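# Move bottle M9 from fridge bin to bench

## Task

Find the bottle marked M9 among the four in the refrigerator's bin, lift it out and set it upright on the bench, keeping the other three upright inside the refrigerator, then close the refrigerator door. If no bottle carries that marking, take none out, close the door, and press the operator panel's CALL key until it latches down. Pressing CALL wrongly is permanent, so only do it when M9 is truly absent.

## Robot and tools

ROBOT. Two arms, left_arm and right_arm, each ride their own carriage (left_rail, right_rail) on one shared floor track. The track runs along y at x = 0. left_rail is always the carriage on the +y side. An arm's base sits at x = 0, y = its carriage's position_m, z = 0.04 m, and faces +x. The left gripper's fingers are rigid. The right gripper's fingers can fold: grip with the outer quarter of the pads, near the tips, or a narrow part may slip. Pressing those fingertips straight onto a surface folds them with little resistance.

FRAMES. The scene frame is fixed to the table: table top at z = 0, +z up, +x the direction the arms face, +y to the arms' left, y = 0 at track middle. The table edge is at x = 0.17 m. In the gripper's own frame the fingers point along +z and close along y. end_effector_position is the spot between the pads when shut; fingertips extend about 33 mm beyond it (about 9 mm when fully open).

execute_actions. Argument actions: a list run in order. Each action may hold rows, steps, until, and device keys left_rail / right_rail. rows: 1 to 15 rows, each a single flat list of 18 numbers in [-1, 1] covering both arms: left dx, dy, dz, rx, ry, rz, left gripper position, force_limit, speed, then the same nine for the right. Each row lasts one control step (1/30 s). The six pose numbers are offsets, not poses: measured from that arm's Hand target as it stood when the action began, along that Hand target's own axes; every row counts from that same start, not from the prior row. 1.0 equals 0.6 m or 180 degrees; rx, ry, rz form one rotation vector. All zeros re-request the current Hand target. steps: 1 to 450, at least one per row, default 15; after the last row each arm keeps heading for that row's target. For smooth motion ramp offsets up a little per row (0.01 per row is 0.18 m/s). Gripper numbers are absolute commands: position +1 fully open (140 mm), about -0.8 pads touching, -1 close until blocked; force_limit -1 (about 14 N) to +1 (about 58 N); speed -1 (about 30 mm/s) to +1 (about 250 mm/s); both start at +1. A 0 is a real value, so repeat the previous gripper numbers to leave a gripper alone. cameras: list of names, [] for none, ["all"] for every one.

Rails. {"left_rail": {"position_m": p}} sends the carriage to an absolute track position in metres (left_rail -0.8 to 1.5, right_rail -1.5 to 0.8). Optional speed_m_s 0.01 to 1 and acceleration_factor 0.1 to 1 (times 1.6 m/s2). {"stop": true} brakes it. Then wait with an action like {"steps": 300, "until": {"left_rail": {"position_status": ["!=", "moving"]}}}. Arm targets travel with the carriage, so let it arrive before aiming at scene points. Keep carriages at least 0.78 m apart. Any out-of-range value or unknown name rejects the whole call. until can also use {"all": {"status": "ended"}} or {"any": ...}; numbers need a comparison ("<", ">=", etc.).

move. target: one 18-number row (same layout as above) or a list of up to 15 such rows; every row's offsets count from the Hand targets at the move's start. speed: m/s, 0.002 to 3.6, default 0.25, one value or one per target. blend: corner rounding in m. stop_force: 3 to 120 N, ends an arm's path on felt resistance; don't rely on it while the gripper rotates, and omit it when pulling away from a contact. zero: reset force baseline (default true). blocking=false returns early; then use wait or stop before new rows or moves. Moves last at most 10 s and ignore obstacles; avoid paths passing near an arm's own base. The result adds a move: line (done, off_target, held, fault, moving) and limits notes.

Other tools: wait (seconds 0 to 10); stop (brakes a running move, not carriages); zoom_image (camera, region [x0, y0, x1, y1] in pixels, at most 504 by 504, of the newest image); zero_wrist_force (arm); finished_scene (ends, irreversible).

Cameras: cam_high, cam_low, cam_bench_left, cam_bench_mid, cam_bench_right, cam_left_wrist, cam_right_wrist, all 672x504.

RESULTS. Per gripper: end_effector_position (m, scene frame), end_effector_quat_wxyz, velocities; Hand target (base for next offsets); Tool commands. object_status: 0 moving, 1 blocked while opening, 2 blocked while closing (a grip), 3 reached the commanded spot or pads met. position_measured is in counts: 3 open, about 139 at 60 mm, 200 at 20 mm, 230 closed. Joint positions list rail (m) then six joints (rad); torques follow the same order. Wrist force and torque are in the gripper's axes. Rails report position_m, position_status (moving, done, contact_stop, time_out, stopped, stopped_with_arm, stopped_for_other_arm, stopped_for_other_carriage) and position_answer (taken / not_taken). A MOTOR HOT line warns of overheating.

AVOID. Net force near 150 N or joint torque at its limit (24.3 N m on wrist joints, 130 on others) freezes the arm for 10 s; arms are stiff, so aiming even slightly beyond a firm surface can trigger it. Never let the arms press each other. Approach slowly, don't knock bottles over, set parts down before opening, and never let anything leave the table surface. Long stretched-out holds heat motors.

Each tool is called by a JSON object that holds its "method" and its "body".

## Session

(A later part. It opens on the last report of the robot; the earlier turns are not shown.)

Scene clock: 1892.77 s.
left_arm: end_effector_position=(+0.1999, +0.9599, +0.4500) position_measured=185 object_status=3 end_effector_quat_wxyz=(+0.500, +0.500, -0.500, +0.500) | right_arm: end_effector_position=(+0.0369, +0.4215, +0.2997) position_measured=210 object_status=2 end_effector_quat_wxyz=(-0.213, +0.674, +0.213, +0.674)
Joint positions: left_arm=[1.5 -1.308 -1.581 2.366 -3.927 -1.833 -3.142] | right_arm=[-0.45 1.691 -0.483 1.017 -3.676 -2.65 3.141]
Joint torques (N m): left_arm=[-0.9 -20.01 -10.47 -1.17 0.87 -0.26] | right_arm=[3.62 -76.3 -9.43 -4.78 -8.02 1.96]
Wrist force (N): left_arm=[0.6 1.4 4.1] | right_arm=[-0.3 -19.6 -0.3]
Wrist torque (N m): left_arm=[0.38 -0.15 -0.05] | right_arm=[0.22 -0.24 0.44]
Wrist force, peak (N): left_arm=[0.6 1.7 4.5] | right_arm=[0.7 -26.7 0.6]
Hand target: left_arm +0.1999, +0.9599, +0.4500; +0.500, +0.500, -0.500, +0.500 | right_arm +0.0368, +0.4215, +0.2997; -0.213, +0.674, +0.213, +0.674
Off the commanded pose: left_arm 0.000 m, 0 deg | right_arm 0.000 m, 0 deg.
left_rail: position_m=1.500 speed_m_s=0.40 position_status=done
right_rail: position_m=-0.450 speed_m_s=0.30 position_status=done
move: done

{"method": "move", "body": {"target": [[0,0,0,0,0,0,-0.44,-1,-1,0,0.0018,-0.0791,0.0056,0,0,-1,0,-1],[0,0,0,0,0,0,-0.44,-1,-1,0,0.0149,-0.1575,0.0278,0,0,-1,0,-1],[0,0,0,0,0,0,-0.44,-1,-1,0,0.0367,-0.2340,0.0556,0,0,-1,0,-1],[0,0,0,0,0,0,-0.44,-1,-1,0,0.0664,-0.3079,0.0833,0,0,-1,0,-1]], "speed": 0.06, "blend": 0.004, "cameras": ["cam_right_wrist","cam_left_wrist"]}}

Scene clock: 1912.00 s.
left_arm: end_effector_position=(+0.1999, +0.9599, +0.4500) position_measured=185 object_status=3 end_effector_quat_wxyz=(+0.500, +0.500, -0.500, +0.500) | right_arm: end_effector_position=(-0.0915, +0.2828, +0.2998) position_measured=210 object_status=2 end_effector_quat_wxyz=(-0.299, +0.641, +0.299, +0.641)
Joint positions: left_arm=[1.5 -1.308 -1.581 2.366 -3.927 -1.833 -3.142] | right_arm=[-0.45 1.869 -0.773 1.64 -4.008 -2.566 3.141]
Joint torques (N m): left_arm=[-0.42 -19.24 -9.7 -1.21 0.81 -0.35] | right_arm=[13.15 -66.92 -11.1 -5.28 2.16 1.53]
Wrist force (N): left_arm=[0.1 1.5 3.9] | right_arm=[-9.4 -0.1 -0.7]
Wrist torque (N m): left_arm=[0.38 -0.04 -0.05] | right_arm=[-0.21 -0.35 0.38]
Wrist force, peak (N): left_arm=[0.4 1.5 4.5] | right_arm=[-1.0 -23.8 -0.5]
Hand target: left_arm +0.1999, +0.9599, +0.4500; +0.500, +0.500, -0.500, +0.500 | right_arm -0.0916, +0.2828, +0.2998; -0.299, +0.641, +0.300, +0.641
Off the commanded pose: left_arm 0.000 m, 0 deg | right_arm 0.000 m, 0 deg.
left_rail: position_m=1.500 speed_m_s=0.40 position_status=done
right_rail: position_m=-0.450 speed_m_s=0.30 position_status=done
move: done
Images, in order (width x height): cam_left_wrist 672x504, cam_right_wrist 672x504.

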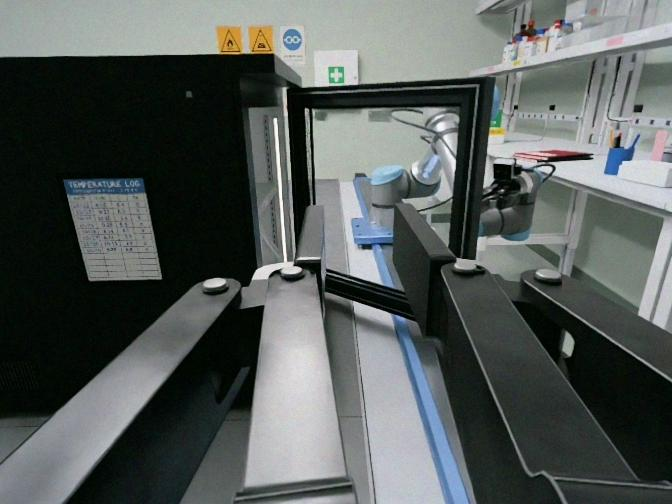

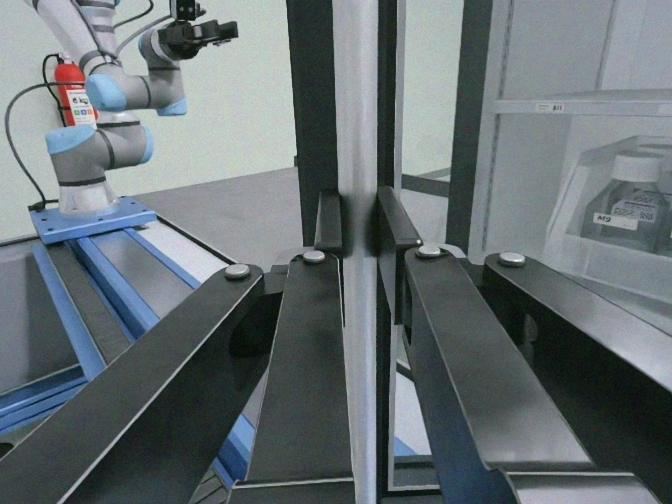

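{"method": "move", "body": {"target": [[0,0,0,0,0,0,-0.44,-1,-1,-0.0006,0.0176,-0.0775,0.0222,0,0,-1,0,-1],[0,0,0,0,0,0,-0.44,-1,-1,-0.0006,0.0429,-0.1530,0.0444,0,0,-1,0,-1]], "speed": 0.06, "blend": 0.004}}

Scene clock: 1924.33 s.
left_arm: end_effector_position=(+0.1999, +0.9599, +0.4500) position_measured=185 object_status=3 end_effector_quat_wxyz=(+0.500, +0.500, -0.500, +0.500) | right_arm: end_effector_position=(-0.1307, +0.1959, +0.2995) position_measured=210 object_status=2 end_effector_quat_wxyz=(-0.343, +0.618, +0.343, +0.618)
Joint positions: left_arm=[1.5 -1.308 -1.581 2.366 -3.927 -1.833 -3.142] | right_arm=[-0.45 1.949 -0.904 1.936 -4.172 -2.507 3.142]
Joint torques (N m): left_arm=[-0.03 -18.78 -10.12 -1.08 0.82 -0.29] | right_arm=[15.57 -53.71 -3.17 -4.22 3.6 0.91]
Wrist force (N): left_arm=[0.4 1.3 4.0] | right_arm=[-5.3 5.0 0.4]
Wrist torque (N m): left_arm=[0.36 -0.11 -0.05] | right_arm=[-0.28 -0.26 0.35]
Wrist force, peak (N): left_arm=[0.2 1.7 4.4] | right_arm=[-6.5 -8.1 -1.9]
Hand target: left_arm +0.1999, +0.9599, +0.4500; +0.500, +0.500, -0.500, +0.500 | right_arm -0.1308, +0.1958, +0.2995; -0.343, +0.618, +0.343, +0.618
Off the commanded pose: left_arm 0.000 m, 0 deg | right_arm 0.000 m, 0 deg.
left_rail: position_m=1.500 speed_m_s=0.40 position_status=done
right_rail: position_m=-0.450 speed_m_s=0.30 position_status=done
move: done

{"method": "move", "body": {"target": [[0,0,0,0,0,0,-0.44,-1,-1,-0.0003,0.0231,-0.0760,0.0222,0,0,-1,0,-1],[0,0,0,0,0,0,-0.44,-1,-1,-0.0003,0.0535,-0.1496,0.0444,0,0,-1,0,-1]], "speed": 0.05, "blend": 0.004}}

Scene clock: 1939.93 s.
left_arm: end_effector_position=(+0.1999, +0.9599, +0.4500) position_measured=185 object_status=3 end_effector_quat_wxyz=(+0.500, +0.500, -0.500, +0.500) | right_arm: end_effector_position=(-0.1510, +0.1027, +0.2994) position_measured=210 object_status=2 end_effector_quat_wxyz=(-0.385, +0.593, +0.386, +0.593)
Joint positions: left_arm=[1.5 -1.308 -1.581 2.366 -3.927 -1.833 -3.142] | right_arm=[-0.45 2.02 -1.025 2.227 -4.342 -2.438 3.142]
Joint torques (N m): left_arm=[-0.33 -18 -9.9 -1.15 0.79 -0.26] | right_arm=[22.58 -46.68 -5.15 -4.27 7 0.73]
Wrist force (N): left_arm=[0.1 1.5 4.0] | right_arm=[-7.0 15.5 3.6]
Wrist torque (N m): left_arm=[0.39 -0.06 -0.05] | right_arm=[-0.65 -0.30 0.37]
Wrist force, peak (N): left_arm=[0.4 1.6 4.4] | right_arm=[-7.0 15.5 3.9]
Hand target: left_arm +0.1999, +0.9599, +0.4500; +0.500, +0.500, -0.500, +0.500 | right_arm -0.1510, +0.1027, +0.2994; -0.385, +0.593, +0.386, +0.593
Off the commanded pose: left_arm 0.000 m, 0 deg | right_arm 0.000 m, 0 deg.
left_rail: position_m=1.500 speed_m_s=0.40 position_status=done
right_rail: position_m=-0.450 speed_m_s=0.30 position_status=done
move: done

{"method": "move", "body": {"target": [0,0,0,0,0,0,-0.44,-1,-1,-0.0004,0.0292,-0.0724,0.0222,0,0,-1,0,-1], "speed": 0.05}}

Scene clock: 1960.20 s.
left_arm: end_effector_position=(+0.1999, +0.9599, +0.4500) position_measured=185 object_status=3 end_effector_quat_wxyz=(+0.500, +0.500, -0.500, +0.500) | right_arm: end_effector_position=(-0.1527, +0.0560, +0.2992) position_measured=210 object_status=2 end_effector_quat_wxyz=(-0.405, +0.579, +0.406, +0.579)
Joint positions: left_arm=[1.5 -1.308 -1.581 2.366 -3.927 -1.833 -3.142] | right_arm=[-0.45 2.044 -1.078 2.373 -4.435 -2.392 3.142]
Joint torques (N m): left_arm=[0.17 -17.87 -9.79 -1.11 0.83 -0.28] | right_arm=[12.77 -38.54 0.73 -4.12 1.82 -0.02]
Wrist force (N): left_arm=[0.1 1.5 4.1] | right_arm=[-1.8 -1.0 -1.1]
Wrist torque (N m): left_arm=[0.39 -0.05 -0.05] | right_arm=[-0.28 0.19 0.31]
Wrist force, peak (N): left_arm=[0.4 1.7 4.4] | right_arm=[-7.4 17.4 4.0]
Hand target: left_arm +0.1999, +0.9599, +0.4500; +0.500, +0.500, -0.500, +0.500 | right_arm -0.1527, +0.0559, +0.2992; -0.405, +0.579, +0.406, +0.579
Off the commanded pose: left_arm 0.000 m, 0 deg | right_arm 0.000 m, 0 deg.
left_rail: position_m=1.500 speed_m_s=0.40 position_status=done
right_rail: position_m=-0.450 speed_m_s=0.30 position_status=done
move: done

{"method": "move", "body": {"target": [0,0,0,0,0,0,-0.44,-1,-1,0,0.0326,-0.0728,0.0222,0,0,-1,0,-1], "speed": 0.05, "cameras": ["cam_right_wrist","cam_left_wrist","cam_bench_right"]}}

Scene clock: 1967.60 s.
left_arm: end_effector_position=(+0.1999, +0.9599, +0.4500) position_measured=185 object_status=3 end_effector_quat_wxyz=(+0.500, +0.500, -0.500, +0.500) | right_arm: end_effector_position=(-0.1492, +0.0082, +0.2992) position_measured=210 object_status=2 end_effector_quat_wxyz=(-0.425, +0.565, +0.426, +0.565)
Joint positions: left_arm=[1.5 -1.308 -1.581 2.366 -3.927 -1.833 -3.142] | right_arm=[-0.45 2.057 -1.126 2.524 -4.539 -2.336 3.142]
Joint torques (N m): left_arm=[0.18 -17.65 -10.11 -1.11 0.82 -0.31] | right_arm=[1.07 -36.49 6.06 -5.05 -4.95 -0.59]
Wrist force (N): left_arm=[0.2 1.6 4.2] | right_arm=[-2.4 -22.3 -9.8]
Wrist torque (N m): left_arm=[0.41 -0.07 -0.05] | right_arm=[0.27 0.31 0.31]
Wrist force, peak (N): left_arm=[0.4 1.5 4.6] | right_arm=[-1.8 -26.7 -11.2]
Hand target: left_arm +0.1999, +0.9599, +0.4500; +0.500, +0.500, -0.500, +0.500 | right_arm -0.1492, +0.0082, +0.2992; -0.425, +0.565, +0.426, +0.565
Off the commanded pose: left_arm 0.000 m, 0 deg | right_arm 0.000 m, 0 deg.
left_rail: position_m=1.500 speed_m_s=0.40 position_status=done
right_rail: position_m=-0.450 speed_m_s=0.30 position_status=done
move: done
Images, in order (width x height): cam_bench_right 672x504, cam_left_wrist 672x504, cam_right_wrist 672x504.

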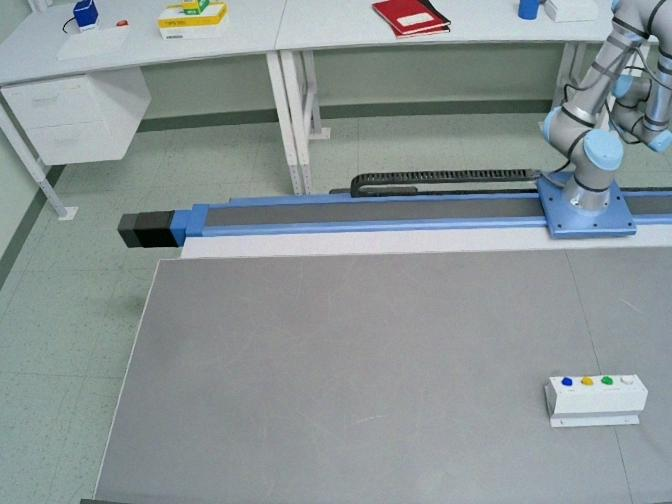

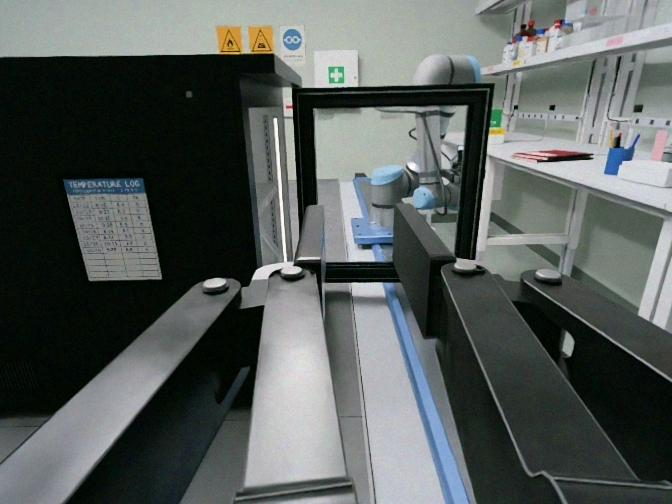

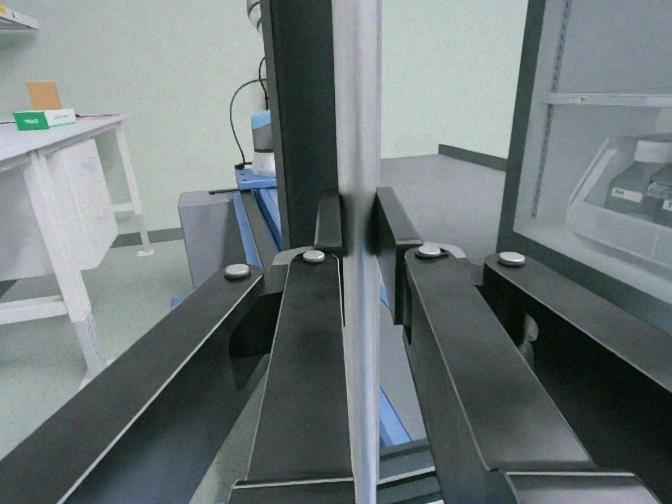

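{"method": "execute_actions", "body": {"actions": [{"rows":[[0,0,0,0,0,0,-0.44,-1,-1,0,-0.00144,-0.00041,0,0,0,-1,0,-1]],"steps":15},{"right_rail":{"position_m":-0.55,"speed_m_s":0.02,"acceleration_factor":0.1},"rows":[[0,0,0,0,0,0,-0.44,-1,-1,0,0.00064,0.00018,0,0,0,-1,0,-1]],"steps":15},{"rows":[[0,0,0,0,0,0,-0.44,-1,-1,0,0.0016,0.00046,0,0,0,-1,0,-1]],"steps":15},{"rows":[[0,0,0,0,0,0,-0.44,-1,-1,0,0.00208,0.0006,0,0,0,-1,0,-1]],"steps":15},{"rows":[[0,0,0,0,0,0,-0.44,-1,-1,0,0.0024,0.00069,0,0,0,-1,0,-1]],"steps":15},{"rows":[[0,0,0,0,0,0,-0.44,-1,-1,0,0.00272,0.00078,0,0,0,-1,0,-1]],"steps":15},{"rows":[[0,0,0,0,0,0,-0.44,-1,-1,0,0.0032,0.00092,0,0,0,-1,0,-1]],"steps":15},{"rows":[[0,0,0,0,0,0,-0.44,-1,-1,0,0.00352,0.00101,0,0,0,-1,0,-1]],"steps":15},{"rows":[[0,0,0,0,0,0,-0.44,-1,-1,0,0.004,0.00115,0,0,0,-1,0,-1]],"steps":15},{"rows":[[0,0,0,0,0,0,-0.44,-1,-1,0,0.00432,0.00124,0,0,0,-1,0,-1]],"steps":15},{"rows":[[0,0,0,0,0,0,-0.44,-1,-1,0,0.00464,0.00133,0,0,0,-1,0,-1]],"steps":15},{"rows":[[0,0,0,0,0,0,-0.44,-1,-1,0,0.0032,0.00092,0,0,0,-1,0,-1]],"steps":20}], "cameras": ["cam_right_wrist","cam_left_wrist"]}}

Scene clock: 2044.87 s.
left_arm: end_effector_position=(+0.1999, +0.9599, +0.4500) position_measured=185 object_status=3 end_effector_quat_wxyz=(+0.500, +0.500, -0.500, +0.500) | right_arm: end_effector_position=(-0.1302, -0.0917, +0.2992) position_measured=210 object_status=2 end_effector_quat_wxyz=(-0.426, +0.564, +0.426, +0.564)
Joint positions: left_arm=[1.5 -1.308 -1.581 2.366 -3.927 -1.833 -3.142] | right_arm=[-0.55 1.985 -1.138 2.571 -4.574 -2.263 3.142]
Joint torques (N m): left_arm=[0.76 -17.33 -10.19 -1.1 0.81 -0.34] | right_arm=[-34.45 -33.36 6.4 -4.26 -10.82 -1.86]
Wrist force (N): left_arm=[0.2 1.5 4.2] | right_arm=[0.1 -40.7 -28.3]
Wrist torque (N m): left_arm=[0.39 -0.08 -0.05] | right_arm=[0.75 0.20 0.34]
Wrist force, peak (N): left_arm=[0.4 1.7 4.5] | right_arm=[0.1 -40.6 -28.5]
Hand target: left_arm +0.1999, +0.9599, +0.4500; +0.500, +0.500, -0.500, +0.500 | right_arm -0.1299, -0.0918, +0.2992; -0.425, +0.565, +0.426, +0.565
Off the commanded pose: left_arm 0.000 m, 0 deg | right_arm 0.000 m, 0 deg.
left_rail: position_m=1.500 speed_m_s=0.40 position_status=done
right_rail: position_m=-0.550 speed_m_s=0.02 position_status=done
Images, in order (width x height): cam_left_wrist 672x504, cam_right_wrist 672x504.

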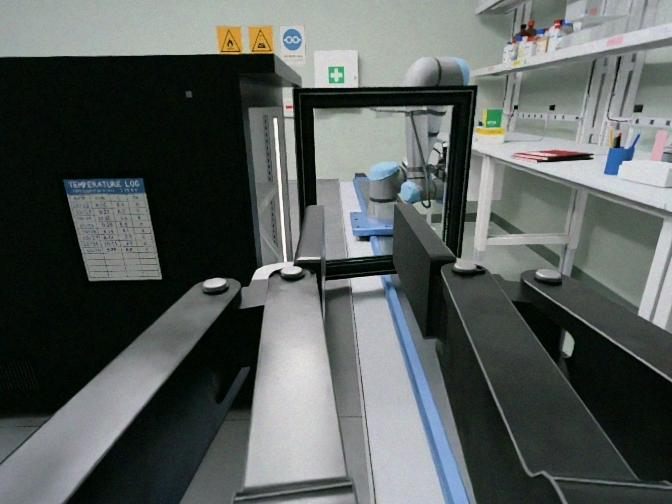

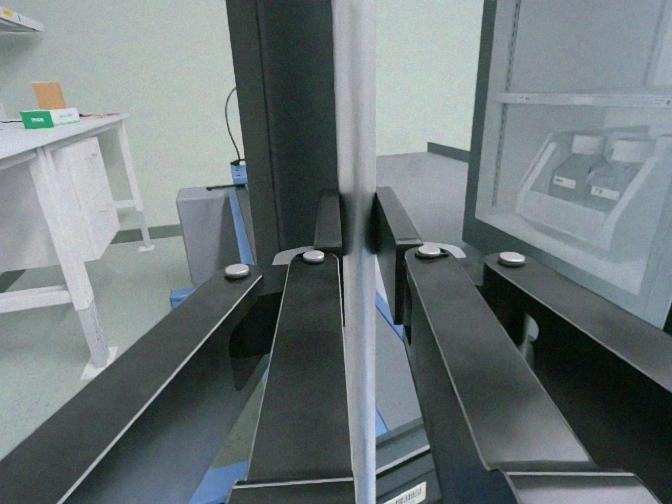

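{"method": "move", "body": {"target": [0,0,0,0,0,0,-0.44,-1,-1,0,-0.0024,-0.0018,0,0,0,-1,0,-1], "speed": 0.03}}

Scene clock: 2054.93 s.
left_arm: end_effector_position=(+0.1999, +0.9599, +0.4500) position_measured=185 object_status=3 end_effector_quat_wxyz=(+0.500, +0.500, -0.500, +0.500) | right_arm: end_effector_position=(-0.1315, -0.0924, +0.2992) position_measured=210 object_status=2 end_effector_quat_wxyz=(-0.425, +0.565, +0.426, +0.565)
Joint positions: left_arm=[1.5 -1.308 -1.581 2.366 -3.927 -1.833 -3.142] | right_arm=[-0.55 1.992 -1.137 2.568 -4.571 -2.271 3.142]
Joint torques (N m): left_arm=[1.18 -17.16 -9.96 -1.09 0.83 -0.22] | right_arm=[8.43 -18.75 -15.64 -1.5 -3.33 -1.79]
Wrist force (N): left_arm=[0.4 1.6 4.1] | right_arm=[-4.1 -4.7 -4.8]
Wrist torque (N m): left_arm=[0.42 -0.12 -0.04] | right_arm=[-0.18 0.15 0.34]
Wrist force, peak (N): left_arm=[0.3 1.4 4.7] | right_arm=[-0.4 -41.0 -28.5]
Hand target: left_arm +0.1999, +0.9599, +0.4500; +0.500, +0.500, -0.500, +0.500 | right_arm -0.1316, -0.0924, +0.2992; -0.425, +0.565, +0.426, +0.565
Off the commanded pose: left_arm 0.000 m, 0 deg | right_arm 0.000 m, 0 deg.
left_rail: position_m=1.500 speed_m_s=0.40 position_status=done
right_rail: position_m=-0.550 speed_m_s=0.02 position_status=done
move: done

{"method": "execute_actions", "body": {"actions": [{"left_rail":{"position_m":1.3,"speed_m_s":0.3,"acceleration_factor":0.3},"steps":90,"until":{"left_rail":{"position_status":["!=","moving"]}}}]}}

{"method": "move", "body": {"target": [-0.2167,0.1333,0.4333,0.3056,0,0,-0.07,-1,-1,0,0,0,0,0,0,-1,0,-1], "speed": 0.15, "cameras": ["cam_left_wrist","cam_right_wrist"]}}

Scene clock: 2269.00 s.
left_arm: end_effector_position=(+0.1999, +0.7599, +0.4500) position_measured=185 object_status=3 end_effector_quat_wxyz=(+0.500, +0.500, -0.500, +0.500) | right_arm: end_effector_position=(-0.1316, -0.0924, +0.2992) position_measured=210 object_status=2 end_effector_quat_wxyz=(-0.425, +0.565, +0.426, +0.565)
Joint positions: left_arm=[1.3 -1.308 -1.581 2.366 -3.927 -1.833 -3.142] | right_arm=[-0.55 1.993 -1.137 2.568 -4.571 -2.271 3.142]
Joint torques (N m): left_arm=[1.11 -16.51 -15.05 -2.32 0.84 -0.27] | right_arm=[11.16 -27.86 -15 -3.26 0.9 2]
Wrist force (N): left_arm=[0.2 1.4 4.4] | right_arm=[-4.9 -1.1 -2.4]
Wrist torque (N m): left_arm=[0.38 -0.08 -0.05] | right_arm=[-0.20 0.14 0.33]
Wrist force, peak (N): left_arm=[0.3 1.5 5.1] | right_arm=[-4.2 -4.2 -3.9]
Hand target: left_arm +0.1999, +0.7599, +0.4500; +0.500, +0.500, -0.500, +0.500 | right_arm -0.1316, -0.0924, +0.2992; -0.425, +0.565, +0.426, +0.565
Tool commands: left_gripper/position=-0.44 left_gripper/force_limit=-1.0 left_gripper/speed=-1.0 right_gripper/position=-1.0 right_gripper/force_limit=+0.0 right_gripper/speed=-1.0
Off the commanded pose: left_arm 0.000 m, 0 deg | right_arm 0.000 m, 0 deg.
left_rail: position_m=1.300 speed_m_s=0.30 position_status=done
right_rail: position_m=-0.550 speed_m_s=0.02 position_status=done

Scene clock: 2272.83 s.
left_arm: end_effector_position=(+0.1200, +0.4999, +0.3200) position_measured=137 object_status=3 end_effector_quat_wxyz=(+0.212, +0.674, -0.212, +0.674) | right_arm: end_effector_position=(-0.1316, -0.0924, +0.2992) position_measured=210 object_status=2 end_effector_quat_wxyz=(-0.425, +0.565, +0.426, +0.565)
Joint positions: left_arm=[1.3 -1.996 -0.7 1.411 -3.853 -0.185 -3.142] | right_arm=[-0.55 1.993 -1.137 2.568 -4.571 -2.271 3.142]
Joint torques (N m): left_arm=[5.31 -38.06 -23.03 -1.88 1.65 1.62] | right_arm=[11.86 -31.49 -16.44 -3.29 -0.36 2]
Wrist force (N): left_arm=[0.6 1.5 4.3] | right_arm=[-4.7 -1.3 -2.4]
Wrist torque (N m): left_arm=[0.38 -0.14 -0.15] | right_arm=[-0.25 0.11 0.34]
Wrist force, peak (N): left_arm=[0.1 2.3 4.5] | right_arm=[-5.2 -1.5 -2.6]
Hand target: left_arm +0.1201, +0.4999, +0.3200; +0.212, +0.674, -0.212, +0.674 | right_arm -0.1316, -0.0924, +0.2992; -0.425, +0.565, +0.426, +0.565
Off the commanded pose: left_arm 0.000 m, 0 deg | right_arm 0.000 m, 0 deg.
left_rail: position_m=1.300 speed_m_s=0.30 position_status=done
right_rail: position_m=-0.550 speed_m_s=0.02 position_status=done
move: done
Images, in order (width x height): cam_left_wrist 672x504, cam_right_wrist 672x504.

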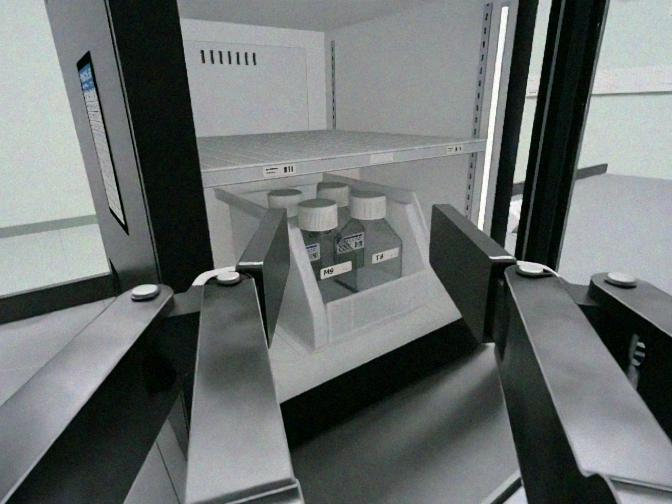

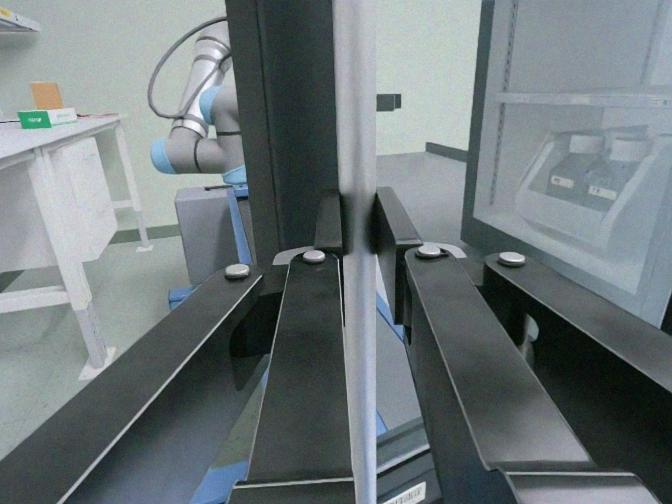

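{"method": "zoom_image", "body": {"camera": "cam_left_wrist", "region": [210, 150, 440, 360]}}

{"method": "zoom_image", "body": {"camera": "cam_left_wrist", "region": [290, 190, 410, 300]}}

Scaled by 2.191 from the camera's 672x504 image, which has a finer 960x720 frame.

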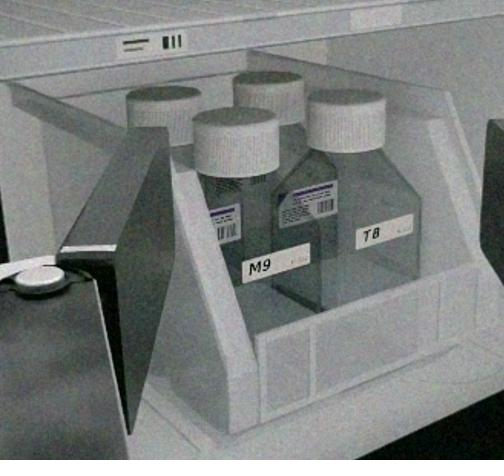

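Scaled by 4.200 from the camera's 672x504 image, which has a finer 960x720 frame.

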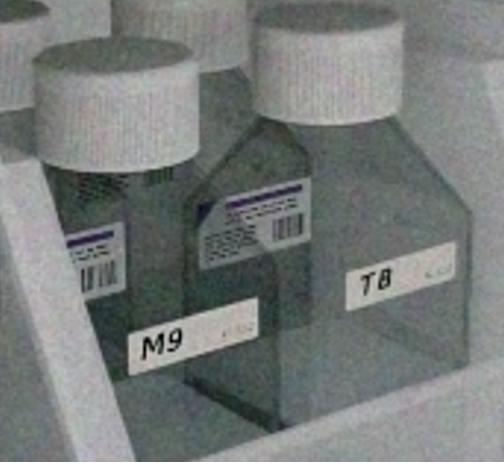

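{"method": "move", "body": {"target": [-0.0833,0.1092,0.0765,0,0,0,-0.07,-1,-1,0,0,0,0,0,0,-1,0,-1], "speed": 0.1, "cameras": ["cam_left_wrist"]}}

{"method": "zoom_image", "body": {"camera": "cam_left_wrist", "region": [200, 80, 450, 330]}}

Scene clock: 2322.77 s.
left_arm: end_effector_position=(+0.1201, +0.4199, +0.2700) position_measured=137 object_status=3 end_effector_quat_wxyz=(+0.212, +0.674, -0.212, +0.674) | right_arm: end_effector_position=(-0.1316, -0.0924, +0.2992) position_measured=210 object_status=2 end_effector_quat_wxyz=(-0.425, +0.565, +0.426, +0.565)
Joint positions: left_arm=[1.3 -1.948 -0.466 1.072 -3.747 -0.233 -3.142] | right_arm=[-0.55 1.993 -1.137 2.568 -4.571 -2.271 3.142]
Joint torques (N m): left_arm=[7.21 -44.66 -27.31 -2.34 0.91 1.64] | right_arm=[10.99 -31.3 -16.26 -3.72 -2.67 1.94]
Wrist force (N): left_arm=[0.1 1.5 4.1] | right_arm=[-5.0 -1.3 -2.3]
Wrist torque (N m): left_arm=[0.40 -0.04 -0.15] | right_arm=[-0.27 0.16 0.33]
Wrist force, peak (N): left_arm=[-0.4 2.1 4.8] | right_arm=[-5.2 -1.5 -2.6]
Hand target: left_arm +0.1201, +0.4199, +0.2700; +0.212, +0.674, -0.212, +0.674 | right_arm -0.1316, -0.0924, +0.2992; -0.425, +0.565, +0.426, +0.565
Off the commanded pose: left_arm 0.000 m, 0 deg | right_arm 0.000 m, 0 deg.
left_rail: position_m=1.300 speed_m_s=0.30 position_status=done
right_rail: position_m=-0.550 speed_m_s=0.02 position_status=done
move: done
Images, in order (width x height): cam_left_wrist 672x504.

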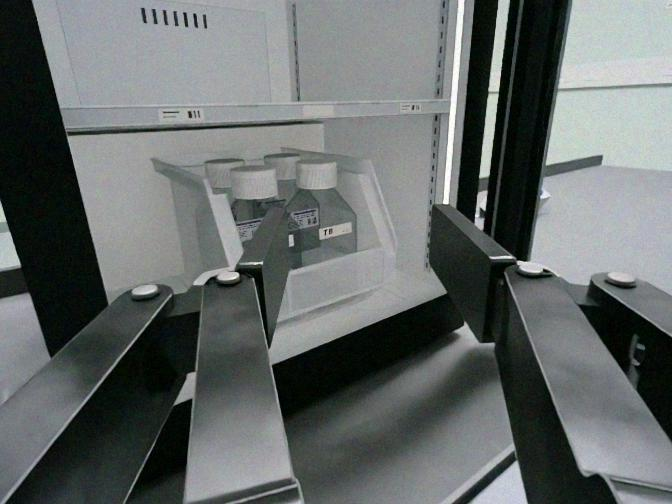

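Scaled by 2.016 from the camera's 672x504 image, which has a finer 960x720 frame.

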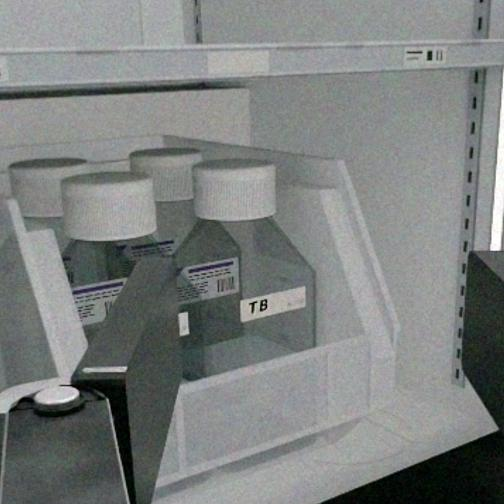

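{"method": "move", "body": {"target": [0,0,0,0,0,0,1,-1,0,0,0,0,0,0,0,-1,0,-1], "speed": 0.1, "cameras": ["cam_left_wrist"]}}

{"method": "zoom_image", "body": {"camera": "cam_left_wrist", "region": [190, 80, 440, 330]}}

Scene clock: 2329.90 s.
left_arm: end_effector_position=(+0.1201, +0.4199, +0.2700) position_measured=3 object_status=0 end_effector_quat_wxyz=(+0.212, +0.674, -0.212, +0.674) | right_arm: end_effector_position=(-0.1316, -0.0924, +0.2992) position_measured=210 object_status=2 end_effector_quat_wxyz=(-0.425, +0.565, +0.426, +0.565)
Joint positions: left_arm=[1.3 -1.948 -0.466 1.072 -3.747 -0.233 -3.141] | right_arm=[-0.55 1.993 -1.137 2.568 -4.571 -2.271 3.142]
Joint torques (N m): left_arm=[7.15 -44.69 -26.77 -2.03 1.09 1.7] | right_arm=[11.57 -31.92 -16.46 -3.88 -2.5 1.94]
Wrist force (N): left_arm=[0.1 1.5 4.2] | right_arm=[-4.8 -1.4 -2.6]
Wrist torque (N m): left_arm=[0.39 0.01 -0.15] | right_arm=[-0.29 0.13 0.33]
Wrist force, peak (N): left_arm=[0.6 1.7 4.5] | right_arm=[-5.3 -1.3 -2.6]
Hand target: left_arm +0.1201, +0.4199, +0.2700; +0.212, +0.674, -0.212, +0.674 | right_arm -0.1316, -0.0924, +0.2992; -0.425, +0.565, +0.426, +0.565
Off the commanded pose: left_arm 0.000 m, 0 deg | right_arm 0.000 m, 0 deg.
left_rail: position_m=1.300 speed_m_s=0.30 position_status=done
right_rail: position_m=-0.550 speed_m_s=0.02 position_status=done
move: done
Images, in order (width x height): cam_left_wrist 672x504.

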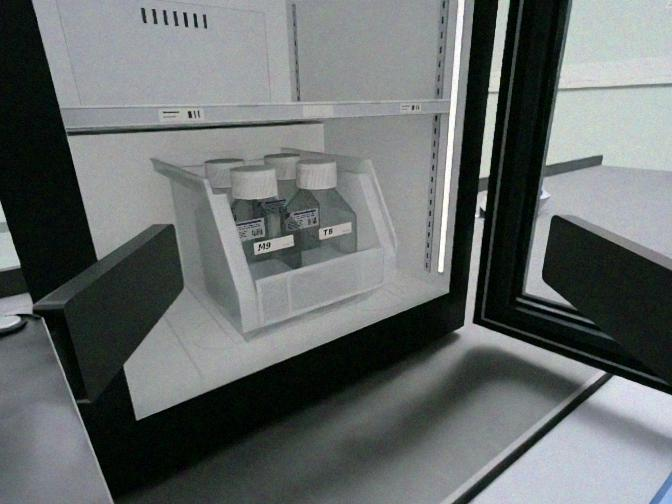

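Scaled by 2.016 from the camera's 672x504 image, which has a finer 960x720 frame.

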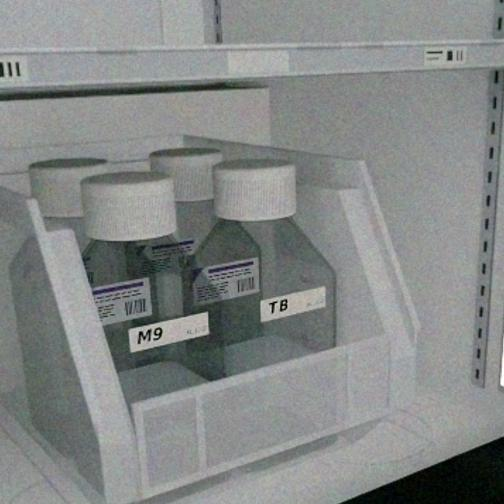

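{"method": "zoom_image", "body": {"camera": "cam_left_wrist", "region": [60, 80, 260, 200]}}

{"method": "zoom_image", "body": {"camera": "cam_left_wrist", "region": [200, 140, 330, 300]}}

{"method": "zoom_image", "body": {"camera": "cam_left_wrist", "region": [280, 140, 420, 320]}}

Scaled by 2.520 from the camera's 672x504 image, which has a finer 960x720 frame.

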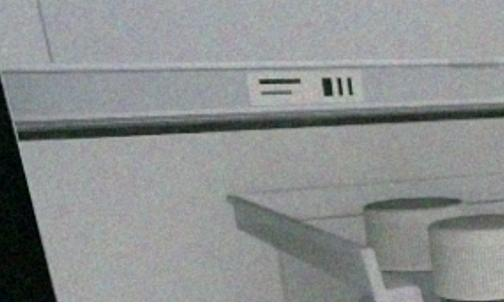

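Scaled by 3.150 from the camera's 672x504 image, which has a finer 960x720 frame.

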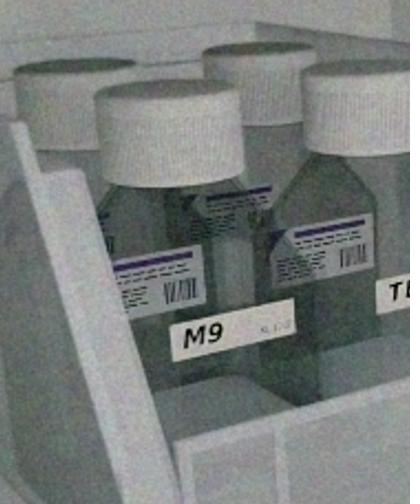

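Scaled by 2.800 from the camera's 672x504 image, which has a finer 960x720 frame.

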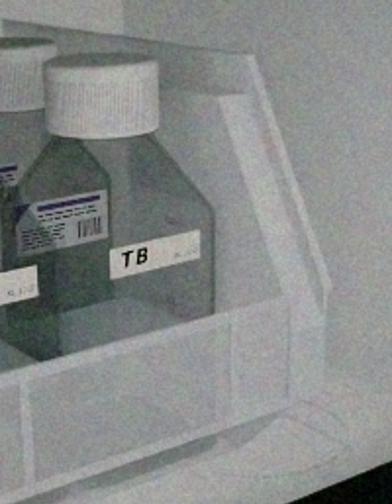

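{"method": "move", "body": {"target": [0.3,-0.5407,-0.2158,-0.3056,0,0,-0.07,-1,0,0,0,0,0,0,0,-1,0,-1], "speed": 0.15}}

Scene clock: 2726.53 s.
left_arm: end_effector_position=(+0.1999, +0.7600, +0.4501) position_measured=137 object_status=3 end_effector_quat_wxyz=(+0.500, +0.500, -0.500, +0.500) | right_arm: end_effector_position=(-0.1316, -0.0924, +0.2992) position_measured=210 object_status=2 end_effector_quat_wxyz=(-0.425, +0.565, +0.426, +0.565)
Joint positions: left_arm=[1.3 -1.308 -1.582 2.366 -3.927 -1.833 -3.142] | right_arm=[-0.55 1.993 -1.137 2.568 -4.571 -2.271 3.142]
Joint torques (N m): left_arm=[7.68 -5.83 -25.24 -0.89 -1.55 1.6] | right_arm=[10.77 -32.15 -17.27 -4.23 -2.44 1.71]
Wrist force (N): left_arm=[0.3 1.6 4.3] | right_arm=[-4.8 -1.2 -2.4]
Wrist torque (N m): left_arm=[0.41 -0.09 -0.01] | right_arm=[-0.24 0.14 0.33]
Wrist force, peak (N): left_arm=[0.0 2.5 4.8] | right_arm=[-5.1 -1.7 -2.8]
Hand target: left_arm +0.1999, +0.7600, +0.4500; +0.500, +0.500, -0.500, +0.500 | right_arm -0.1316, -0.0924, +0.2992; -0.425, +0.565, +0.426, +0.565
Off the commanded pose: left_arm 0.000 m, 0 deg | right_arm 0.000 m, 0 deg.
left_rail: position_m=1.300 speed_m_s=0.30 position_status=done
right_rail: position_m=-0.550 speed_m_s=0.02 position_status=done
move: done

{"method": "move", "body": {"target": [0.1667,0.1333,-0.0333,0,-0.5,0,-0.07,-1,0,0,0,0,0,0,0,-1,0,-1], "speed": 0.2}}

{"method": "move", "body": {"target": [0,0,0,0,0,-0.4556,-0.07,-1,0,0,0,0,0,0,0,-1,0,-1], "speed": 0.25, "cameras": ["cam_left_wrist","cam_bench_left"]}}

Scene clock: 2739.57 s.
left_arm: end_effector_position=(+0.1199, +0.7799, +0.5500) position_measured=137 object_status=3 end_effector_quat_wxyz=(+0.000, +0.707, -0.707, +0.000) | right_arm: end_effector_position=(-0.1316, -0.0924, +0.2992) position_measured=210 object_status=2 end_effector_quat_wxyz=(-0.425, +0.565, +0.426, +0.565)
Joint positions: left_arm=[1.3 -1.597 -1.299 0.61 -0.882 -1.571 -3.168] | right_arm=[-0.55 1.993 -1.137 2.568 -4.571 -2.271 3.142]
Joint torques (N m): left_arm=[7.39 -20.27 -29.13 -1.71 -1.61 1.25] | right_arm=[11.52 -31.55 -14.97 -4.43 -2.51 1.93]
Wrist force (N): left_arm=[0.2 0.8 1.2] | right_arm=[-4.8 -1.5 -2.4]
Wrist torque (N m): left_arm=[0.18 -0.05 0.09] | right_arm=[-0.32 0.12 0.34]
Wrist force, peak (N): left_arm=[0.4 1.7 4.5] | right_arm=[-5.1 -1.5 -2.9]
Hand target: left_arm +0.1199, +0.7799, +0.5500; +0.000, +0.707, -0.707, +0.000 | right_arm -0.1316, -0.0924, +0.2992; -0.425, +0.565, +0.426, +0.565
Off the commanded pose: left_arm 0.000 m, 0 deg | right_arm 0.000 m, 0 deg.
left_rail: position_m=1.300 speed_m_s=0.30 position_status=done
right_rail: position_m=-0.550 speed_m_s=0.02 position_status=done
move: done

Scene clock: 2743.00 s.
left_arm: end_effector_position=(+0.1199, +0.7799, +0.5500) position_measured=137 object_status=3 end_effector_quat_wxyz=(+0.000, +0.998, -0.069, +0.000) | right_arm: end_effector_position=(-0.1316, -0.0924, +0.2992) position_measured=210 object_status=2 end_effector_quat_wxyz=(-0.425, +0.565, +0.426, +0.565)
Joint positions: left_arm=[1.3 -1.597 -1.298 0.61 -0.882 -1.571 -4.599] | right_arm=[-0.55 1.993 -1.137 2.568 -4.571 -2.271 3.142]
Joint torques (N m): left_arm=[-7.8 -45.41 -10.99 -2.5 1.73 -0.98] | right_arm=[11.65 -31.5 -15.94 -4.4 -2.51 1.88]
Wrist force (N): left_arm=[0.2 0.6 1.0] | right_arm=[-5.0 -1.6 -2.4]
Wrist torque (N m): left_arm=[0.16 -0.05 0.09] | right_arm=[-0.33 0.15 0.33]
Wrist force, peak (N): left_arm=[0.2 0.9 1.3] | right_arm=[-5.0 -1.8 -2.8]
Hand target: left_arm +0.1199, +0.7799, +0.5500; +0.000, +0.998, -0.069, +0.000 | right_arm -0.1316, -0.0924, +0.2992; -0.425, +0.565, +0.426, +0.565
Off the commanded pose: left_arm 0.000 m, 0 deg | right_arm 0.000 m, 0 deg.
left_rail: position_m=1.300 speed_m_s=0.30 position_status=done
right_rail: position_m=-0.550 speed_m_s=0.02 position_status=done
move: done
Images, in order (width x height): cam_bench_left 672x504, cam_left_wrist 672x504.

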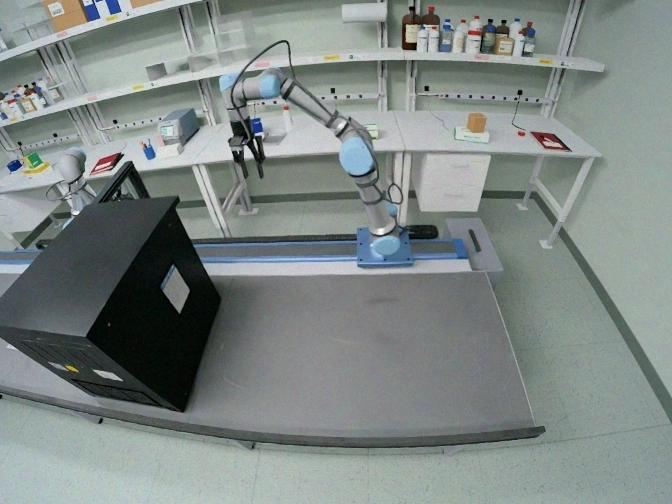

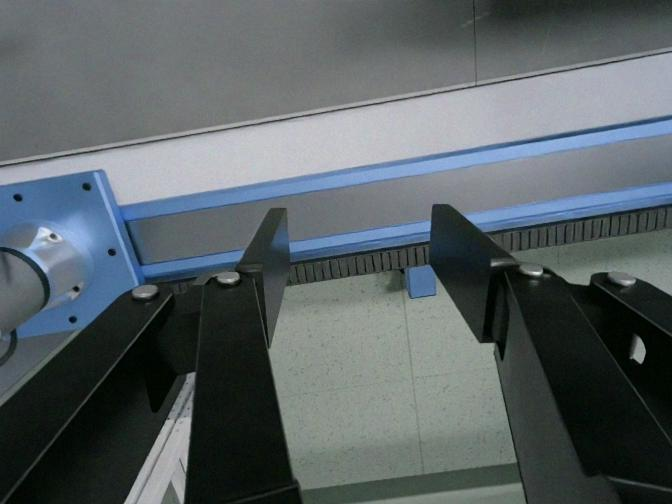

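{"method": "execute_actions", "body": {"actions": [{"left_rail":{"position_m":0.974,"speed_m_s":0.25,"acceleration_factor":0.3},"steps":120,"until":{"left_rail":{"position_status":["!=","moving"]}}}]}}

{"method": "move", "body": {"target": [0.1504,0.1118,0.3667,0,0.3889,0,-0.07,-1,0,0,0,0,0,0,0,-1,0,-1], "speed": 0.15, "cameras": ["cam_left_wrist","cam_right_wrist","cam_bench_left"]}}

Scene clock: 2769.20 s.
left_arm: end_effector_position=(+0.1199, +0.4539, +0.5500) position_measured=137 object_status=3 end_effector_quat_wxyz=(+0.000, +0.998, -0.069, +0.000) | right_arm: end_effector_position=(-0.1316, -0.0924, +0.2992) position_measured=210 object_status=2 end_effector_quat_wxyz=(-0.425, +0.565, +0.426, +0.565)
Joint positions: left_arm=[0.974 -1.597 -1.298 0.61 -0.882 -1.571 -4.599] | right_arm=[-0.55 1.993 -1.137 2.568 -4.571 -2.271 3.142]
Joint torques (N m): left_arm=[-4.78 -29.14 -18.6 -3.87 0.63 -1.15] | right_arm=[11.58 -31.54 -15.74 -4.92 -2.11 1.97]
Wrist force (N): left_arm=[0.2 0.8 1.4] | right_arm=[-4.7 -1.4 -2.5]
Wrist torque (N m): left_arm=[0.19 -0.04 0.09] | right_arm=[-0.27 0.10 0.34]
Wrist force, peak (N): left_arm=[0.1 1.6 1.4] | right_arm=[-5.2 -1.8 -2.7]
Hand target: left_arm +0.1199, +0.4539, +0.5500; +0.000, +0.998, -0.069, +0.000 | right_arm -0.1316, -0.0924, +0.2992; -0.425, +0.565, +0.426, +0.565
Tool commands: left_gripper/position=-0.07 left_gripper/force_limit=-1.0 left_gripper/speed=+0.0 right_gripper/position=-1.0 right_gripper/force_limit=+0.0 right_gripper/speed=-1.0
Off the commanded pose: left_arm 0.000 m, 0 deg | right_arm 0.000 m, 0 deg.
left_rail: position_m=0.974 speed_m_s=0.25 position_status=done
right_rail: position_m=-0.550 speed_m_s=0.02 position_status=done

Scene clock: 2773.87 s.
left_arm: end_effector_position=(+0.2000, +0.3750, +0.3300) position_measured=137 object_status=3 end_effector_quat_wxyz=(+0.040, +0.817, -0.057, +0.572) | right_arm: end_effector_position=(-0.1316, -0.0924, +0.2992) position_measured=210 object_status=2 end_effector_quat_wxyz=(-0.425, +0.565, +0.426, +0.565)
Joint positions: left_arm=[0.974 -1.968 -1.344 1.663 -1.278 -0.431 -5.369] | right_arm=[-0.55 1.993 -1.137 2.568 -4.571 -2.271 3.142]
Joint torques (N m): left_arm=[-6.71 -20.37 -30.6 -0.21 3.5 -1.04] | right_arm=[11.09 -32.84 -16.4 -4.8 -2.13 1.74]
Wrist force (N): left_arm=[0.6 1.1 3.3] | right_arm=[-5.1 -1.3 -2.1]
Wrist torque (N m): left_arm=[0.26 -0.04 -0.02] | right_arm=[-0.25 0.18 0.33]
Wrist force, peak (N): left_arm=[-0.5 1.2 3.9] | right_arm=[-5.1 -1.4 -2.8]
Hand target: left_arm +0.2000, +0.3750, +0.3300; +0.040, +0.817, -0.057, +0.572 | right_arm -0.1316, -0.0924, +0.2992; -0.425, +0.565, +0.426, +0.565
Off the commanded pose: left_arm 0.000 m, 0 deg | right_arm 0.000 m, 0 deg.
left_rail: position_m=0.974 speed_m_s=0.25 position_status=done
right_rail: position_m=-0.550 speed_m_s=0.02 position_status=done
move: done
Images, in order (width x height): cam_bench_left 672x504, cam_left_wrist 672x504, cam_right_wrist 672x504.

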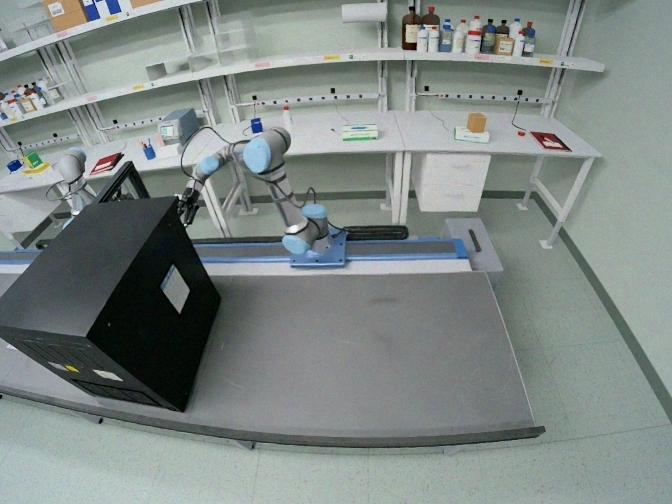

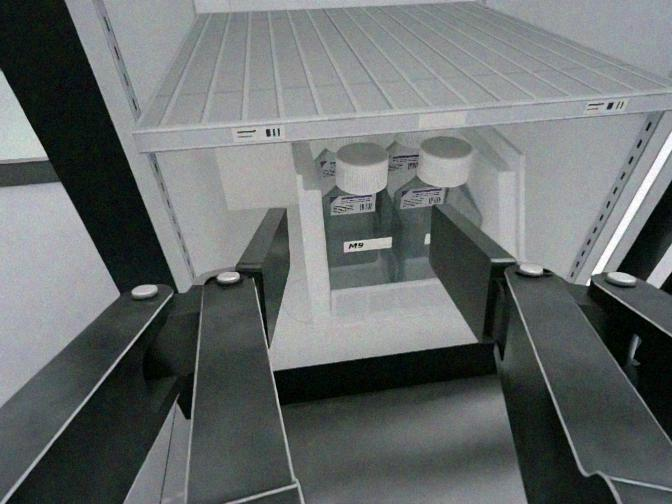

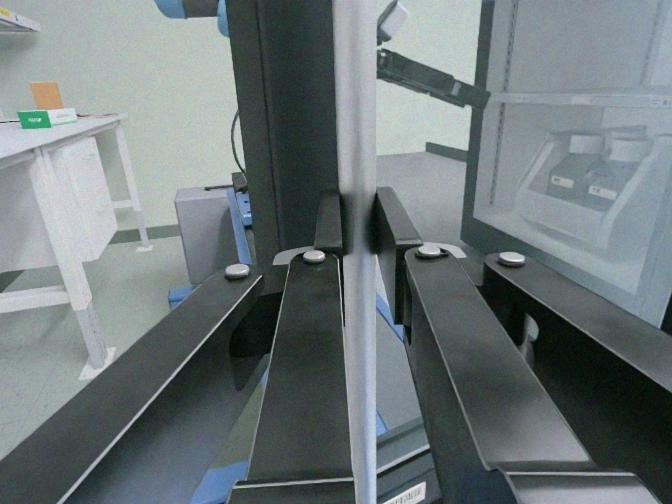

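{"method": "zoom_image", "body": {"camera": "cam_left_wrist", "region": [260, 100, 530, 360]}}

Scaled by 1.867 from the camera's 672x504 image, which has a finer 960x720 frame.

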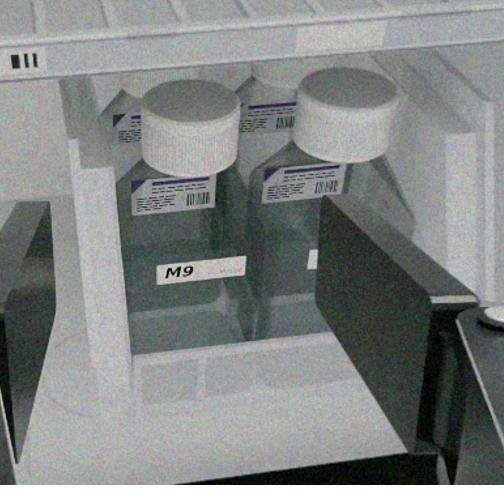

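{"method": "move", "body": {"target": [0.0008,0.1023,0.149,0.1044,0,-0.038,-0.15,-1,0,0,0,0,0,0,0,-1,0,-1], "speed": 0.1, "cameras": ["cam_left_wrist"]}}

{"method": "zoom_image", "body": {"camera": "cam_left_wrist", "region": [240, 60, 490, 310]}}

Scene clock: 2902.77 s.
left_arm: end_effector_position=(+0.2748, +0.3026, +0.2999) position_measured=148 object_status=3 end_effector_quat_wxyz=(-0.060, +0.815, +0.086, +0.570) | right_arm: end_effector_position=(-0.1316, -0.0924, +0.2992) position_measured=210 object_status=2 end_effector_quat_wxyz=(-0.425, +0.565, +0.426, +0.565)
Joint positions: left_arm=[0.974 -1.769 -0.899 1.04 -0.884 -0.531 -5.614] | right_arm=[-0.55 1.993 -1.137 2.568 -4.571 -2.271 3.142]
Joint torques (N m): left_arm=[7.75 -38.48 -29.76 0.56 -0.02 -1.2] | right_arm=[11.1 -32.11 -16.94 -4.92 -2.03 1.85]
Wrist force (N): left_arm=[0.5 1.0 3.3] | right_arm=[-4.8 -1.5 -2.6]
Wrist torque (N m): left_arm=[0.26 -0.04 0.01] | right_arm=[-0.30 0.13 0.33]
Wrist force, peak (N): left_arm=[0.8 1.6 4.0] | right_arm=[-5.2 -1.6 -2.8]
Hand target: left_arm +0.2749, +0.3025, +0.2999; -0.060, +0.815, +0.086, +0.570 | right_arm -0.1316, -0.0924, +0.2992; -0.425, +0.565, +0.426, +0.565
Off the commanded pose: left_arm 0.000 m, 0 deg | right_arm 0.000 m, 0 deg.
left_rail: position_m=0.974 speed_m_s=0.25 position_status=done
right_rail: position_m=-0.550 speed_m_s=0.02 position_status=done
move: done
Images, in order (width x height): cam_left_wrist 672x504.

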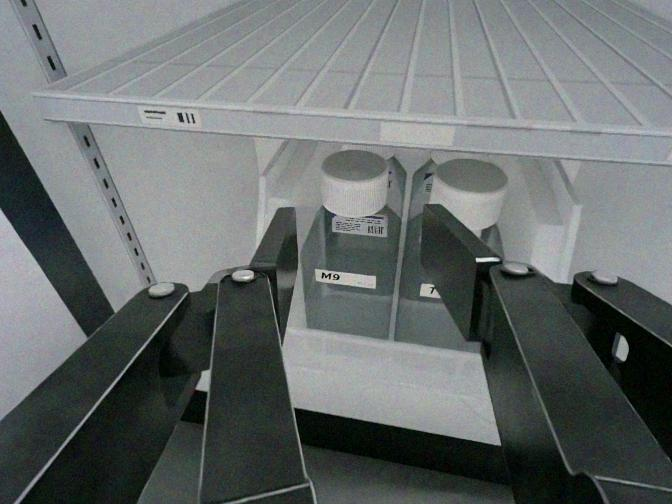

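Scaled by 2.016 from the camera's 672x504 image, which has a finer 960x720 frame.

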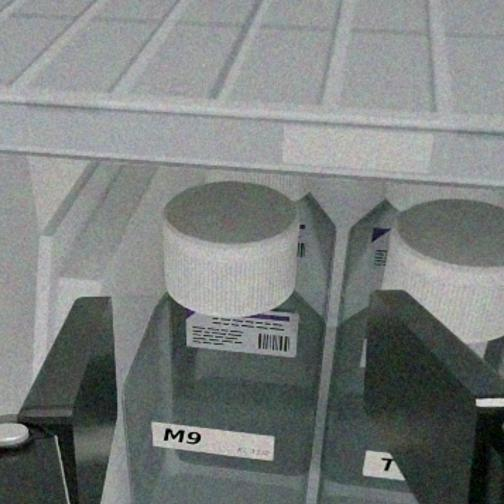

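{"method": "move", "body": {"target": [0.0,0.006,0.1,0,0,0,-0.15,-1,0,0,0,0,0,0,0,-1,0,-1], "speed": 0.06, "stop_force": 6, "cameras": ["cam_left_wrist"]}}

{"method": "zoom_image", "body": {"camera": "cam_left_wrist", "region": [240, 60, 490, 310]}}

Scene clock: 2925.67 s.
left_arm: end_effector_position=(+0.3307, +0.3108, +0.2794) position_measured=148 object_status=3 end_effector_quat_wxyz=(-0.060, +0.815, +0.086, +0.570) | right_arm: end_effector_position=(-0.1316, -0.0924, +0.2992) position_measured=210 object_status=2 end_effector_quat_wxyz=(-0.425, +0.565, +0.426, +0.565)
Joint positions: left_arm=[0.974 -1.694 -0.921 1.149 -1.067 -0.478 -5.504] | right_arm=[-0.55 1.993 -1.137 2.568 -4.571 -2.271 3.142]
Joint torques (N m): left_arm=[7.35 -62.51 -13.93 -2.89 3.29 1.62] | right_arm=[11.57 -32.15 -15.55 -4.8 -2.03 1.85]
Wrist force (N): left_arm=[0.5 1.0 3.4] | right_arm=[-4.7 -1.5 -2.2]
Wrist torque (N m): left_arm=[0.27 -0.05 -0.13] | right_arm=[-0.31 0.11 0.33]
Wrist force, peak (N): left_arm=[0.7 1.1 4.0] | right_arm=[-5.3 -1.4 -2.6]
Hand target: left_arm +0.3307, +0.3108, +0.2794; -0.060, +0.815, +0.086, +0.570 | right_arm -0.1316, -0.0924, +0.2992; -0.425, +0.565, +0.426, +0.565
Off the commanded pose: left_arm 0.000 m, 0 deg | right_arm 0.000 m, 0 deg.
left_rail: position_m=0.974 speed_m_s=0.25 position_status=done
right_rail: position_m=-0.550 speed_m_s=0.02 position_status=done
move: done
Images, in order (width x height): cam_left_wrist 672x504.

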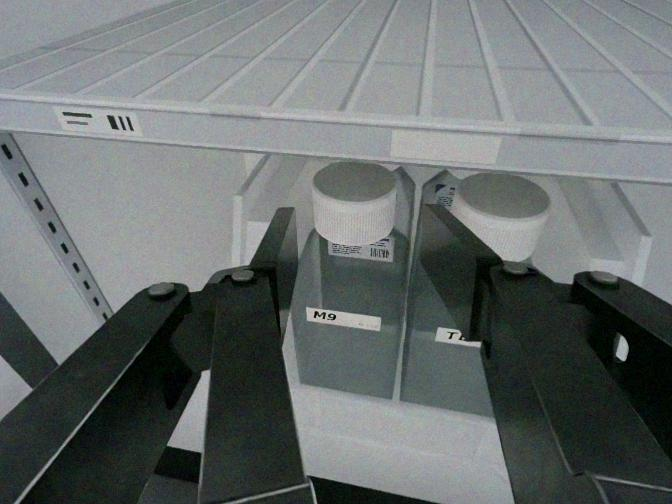

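Scaled by 2.016 from the camera's 672x504 image, which has a finer 960x720 frame.

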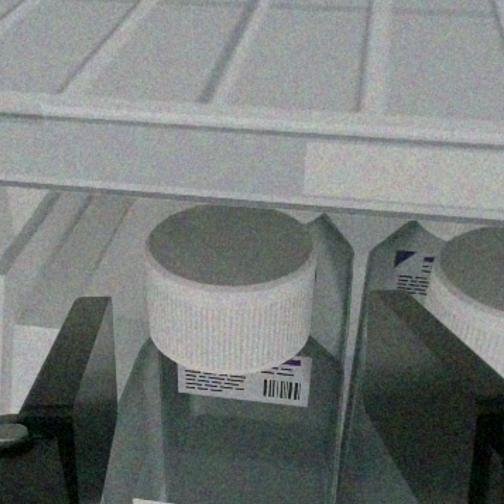

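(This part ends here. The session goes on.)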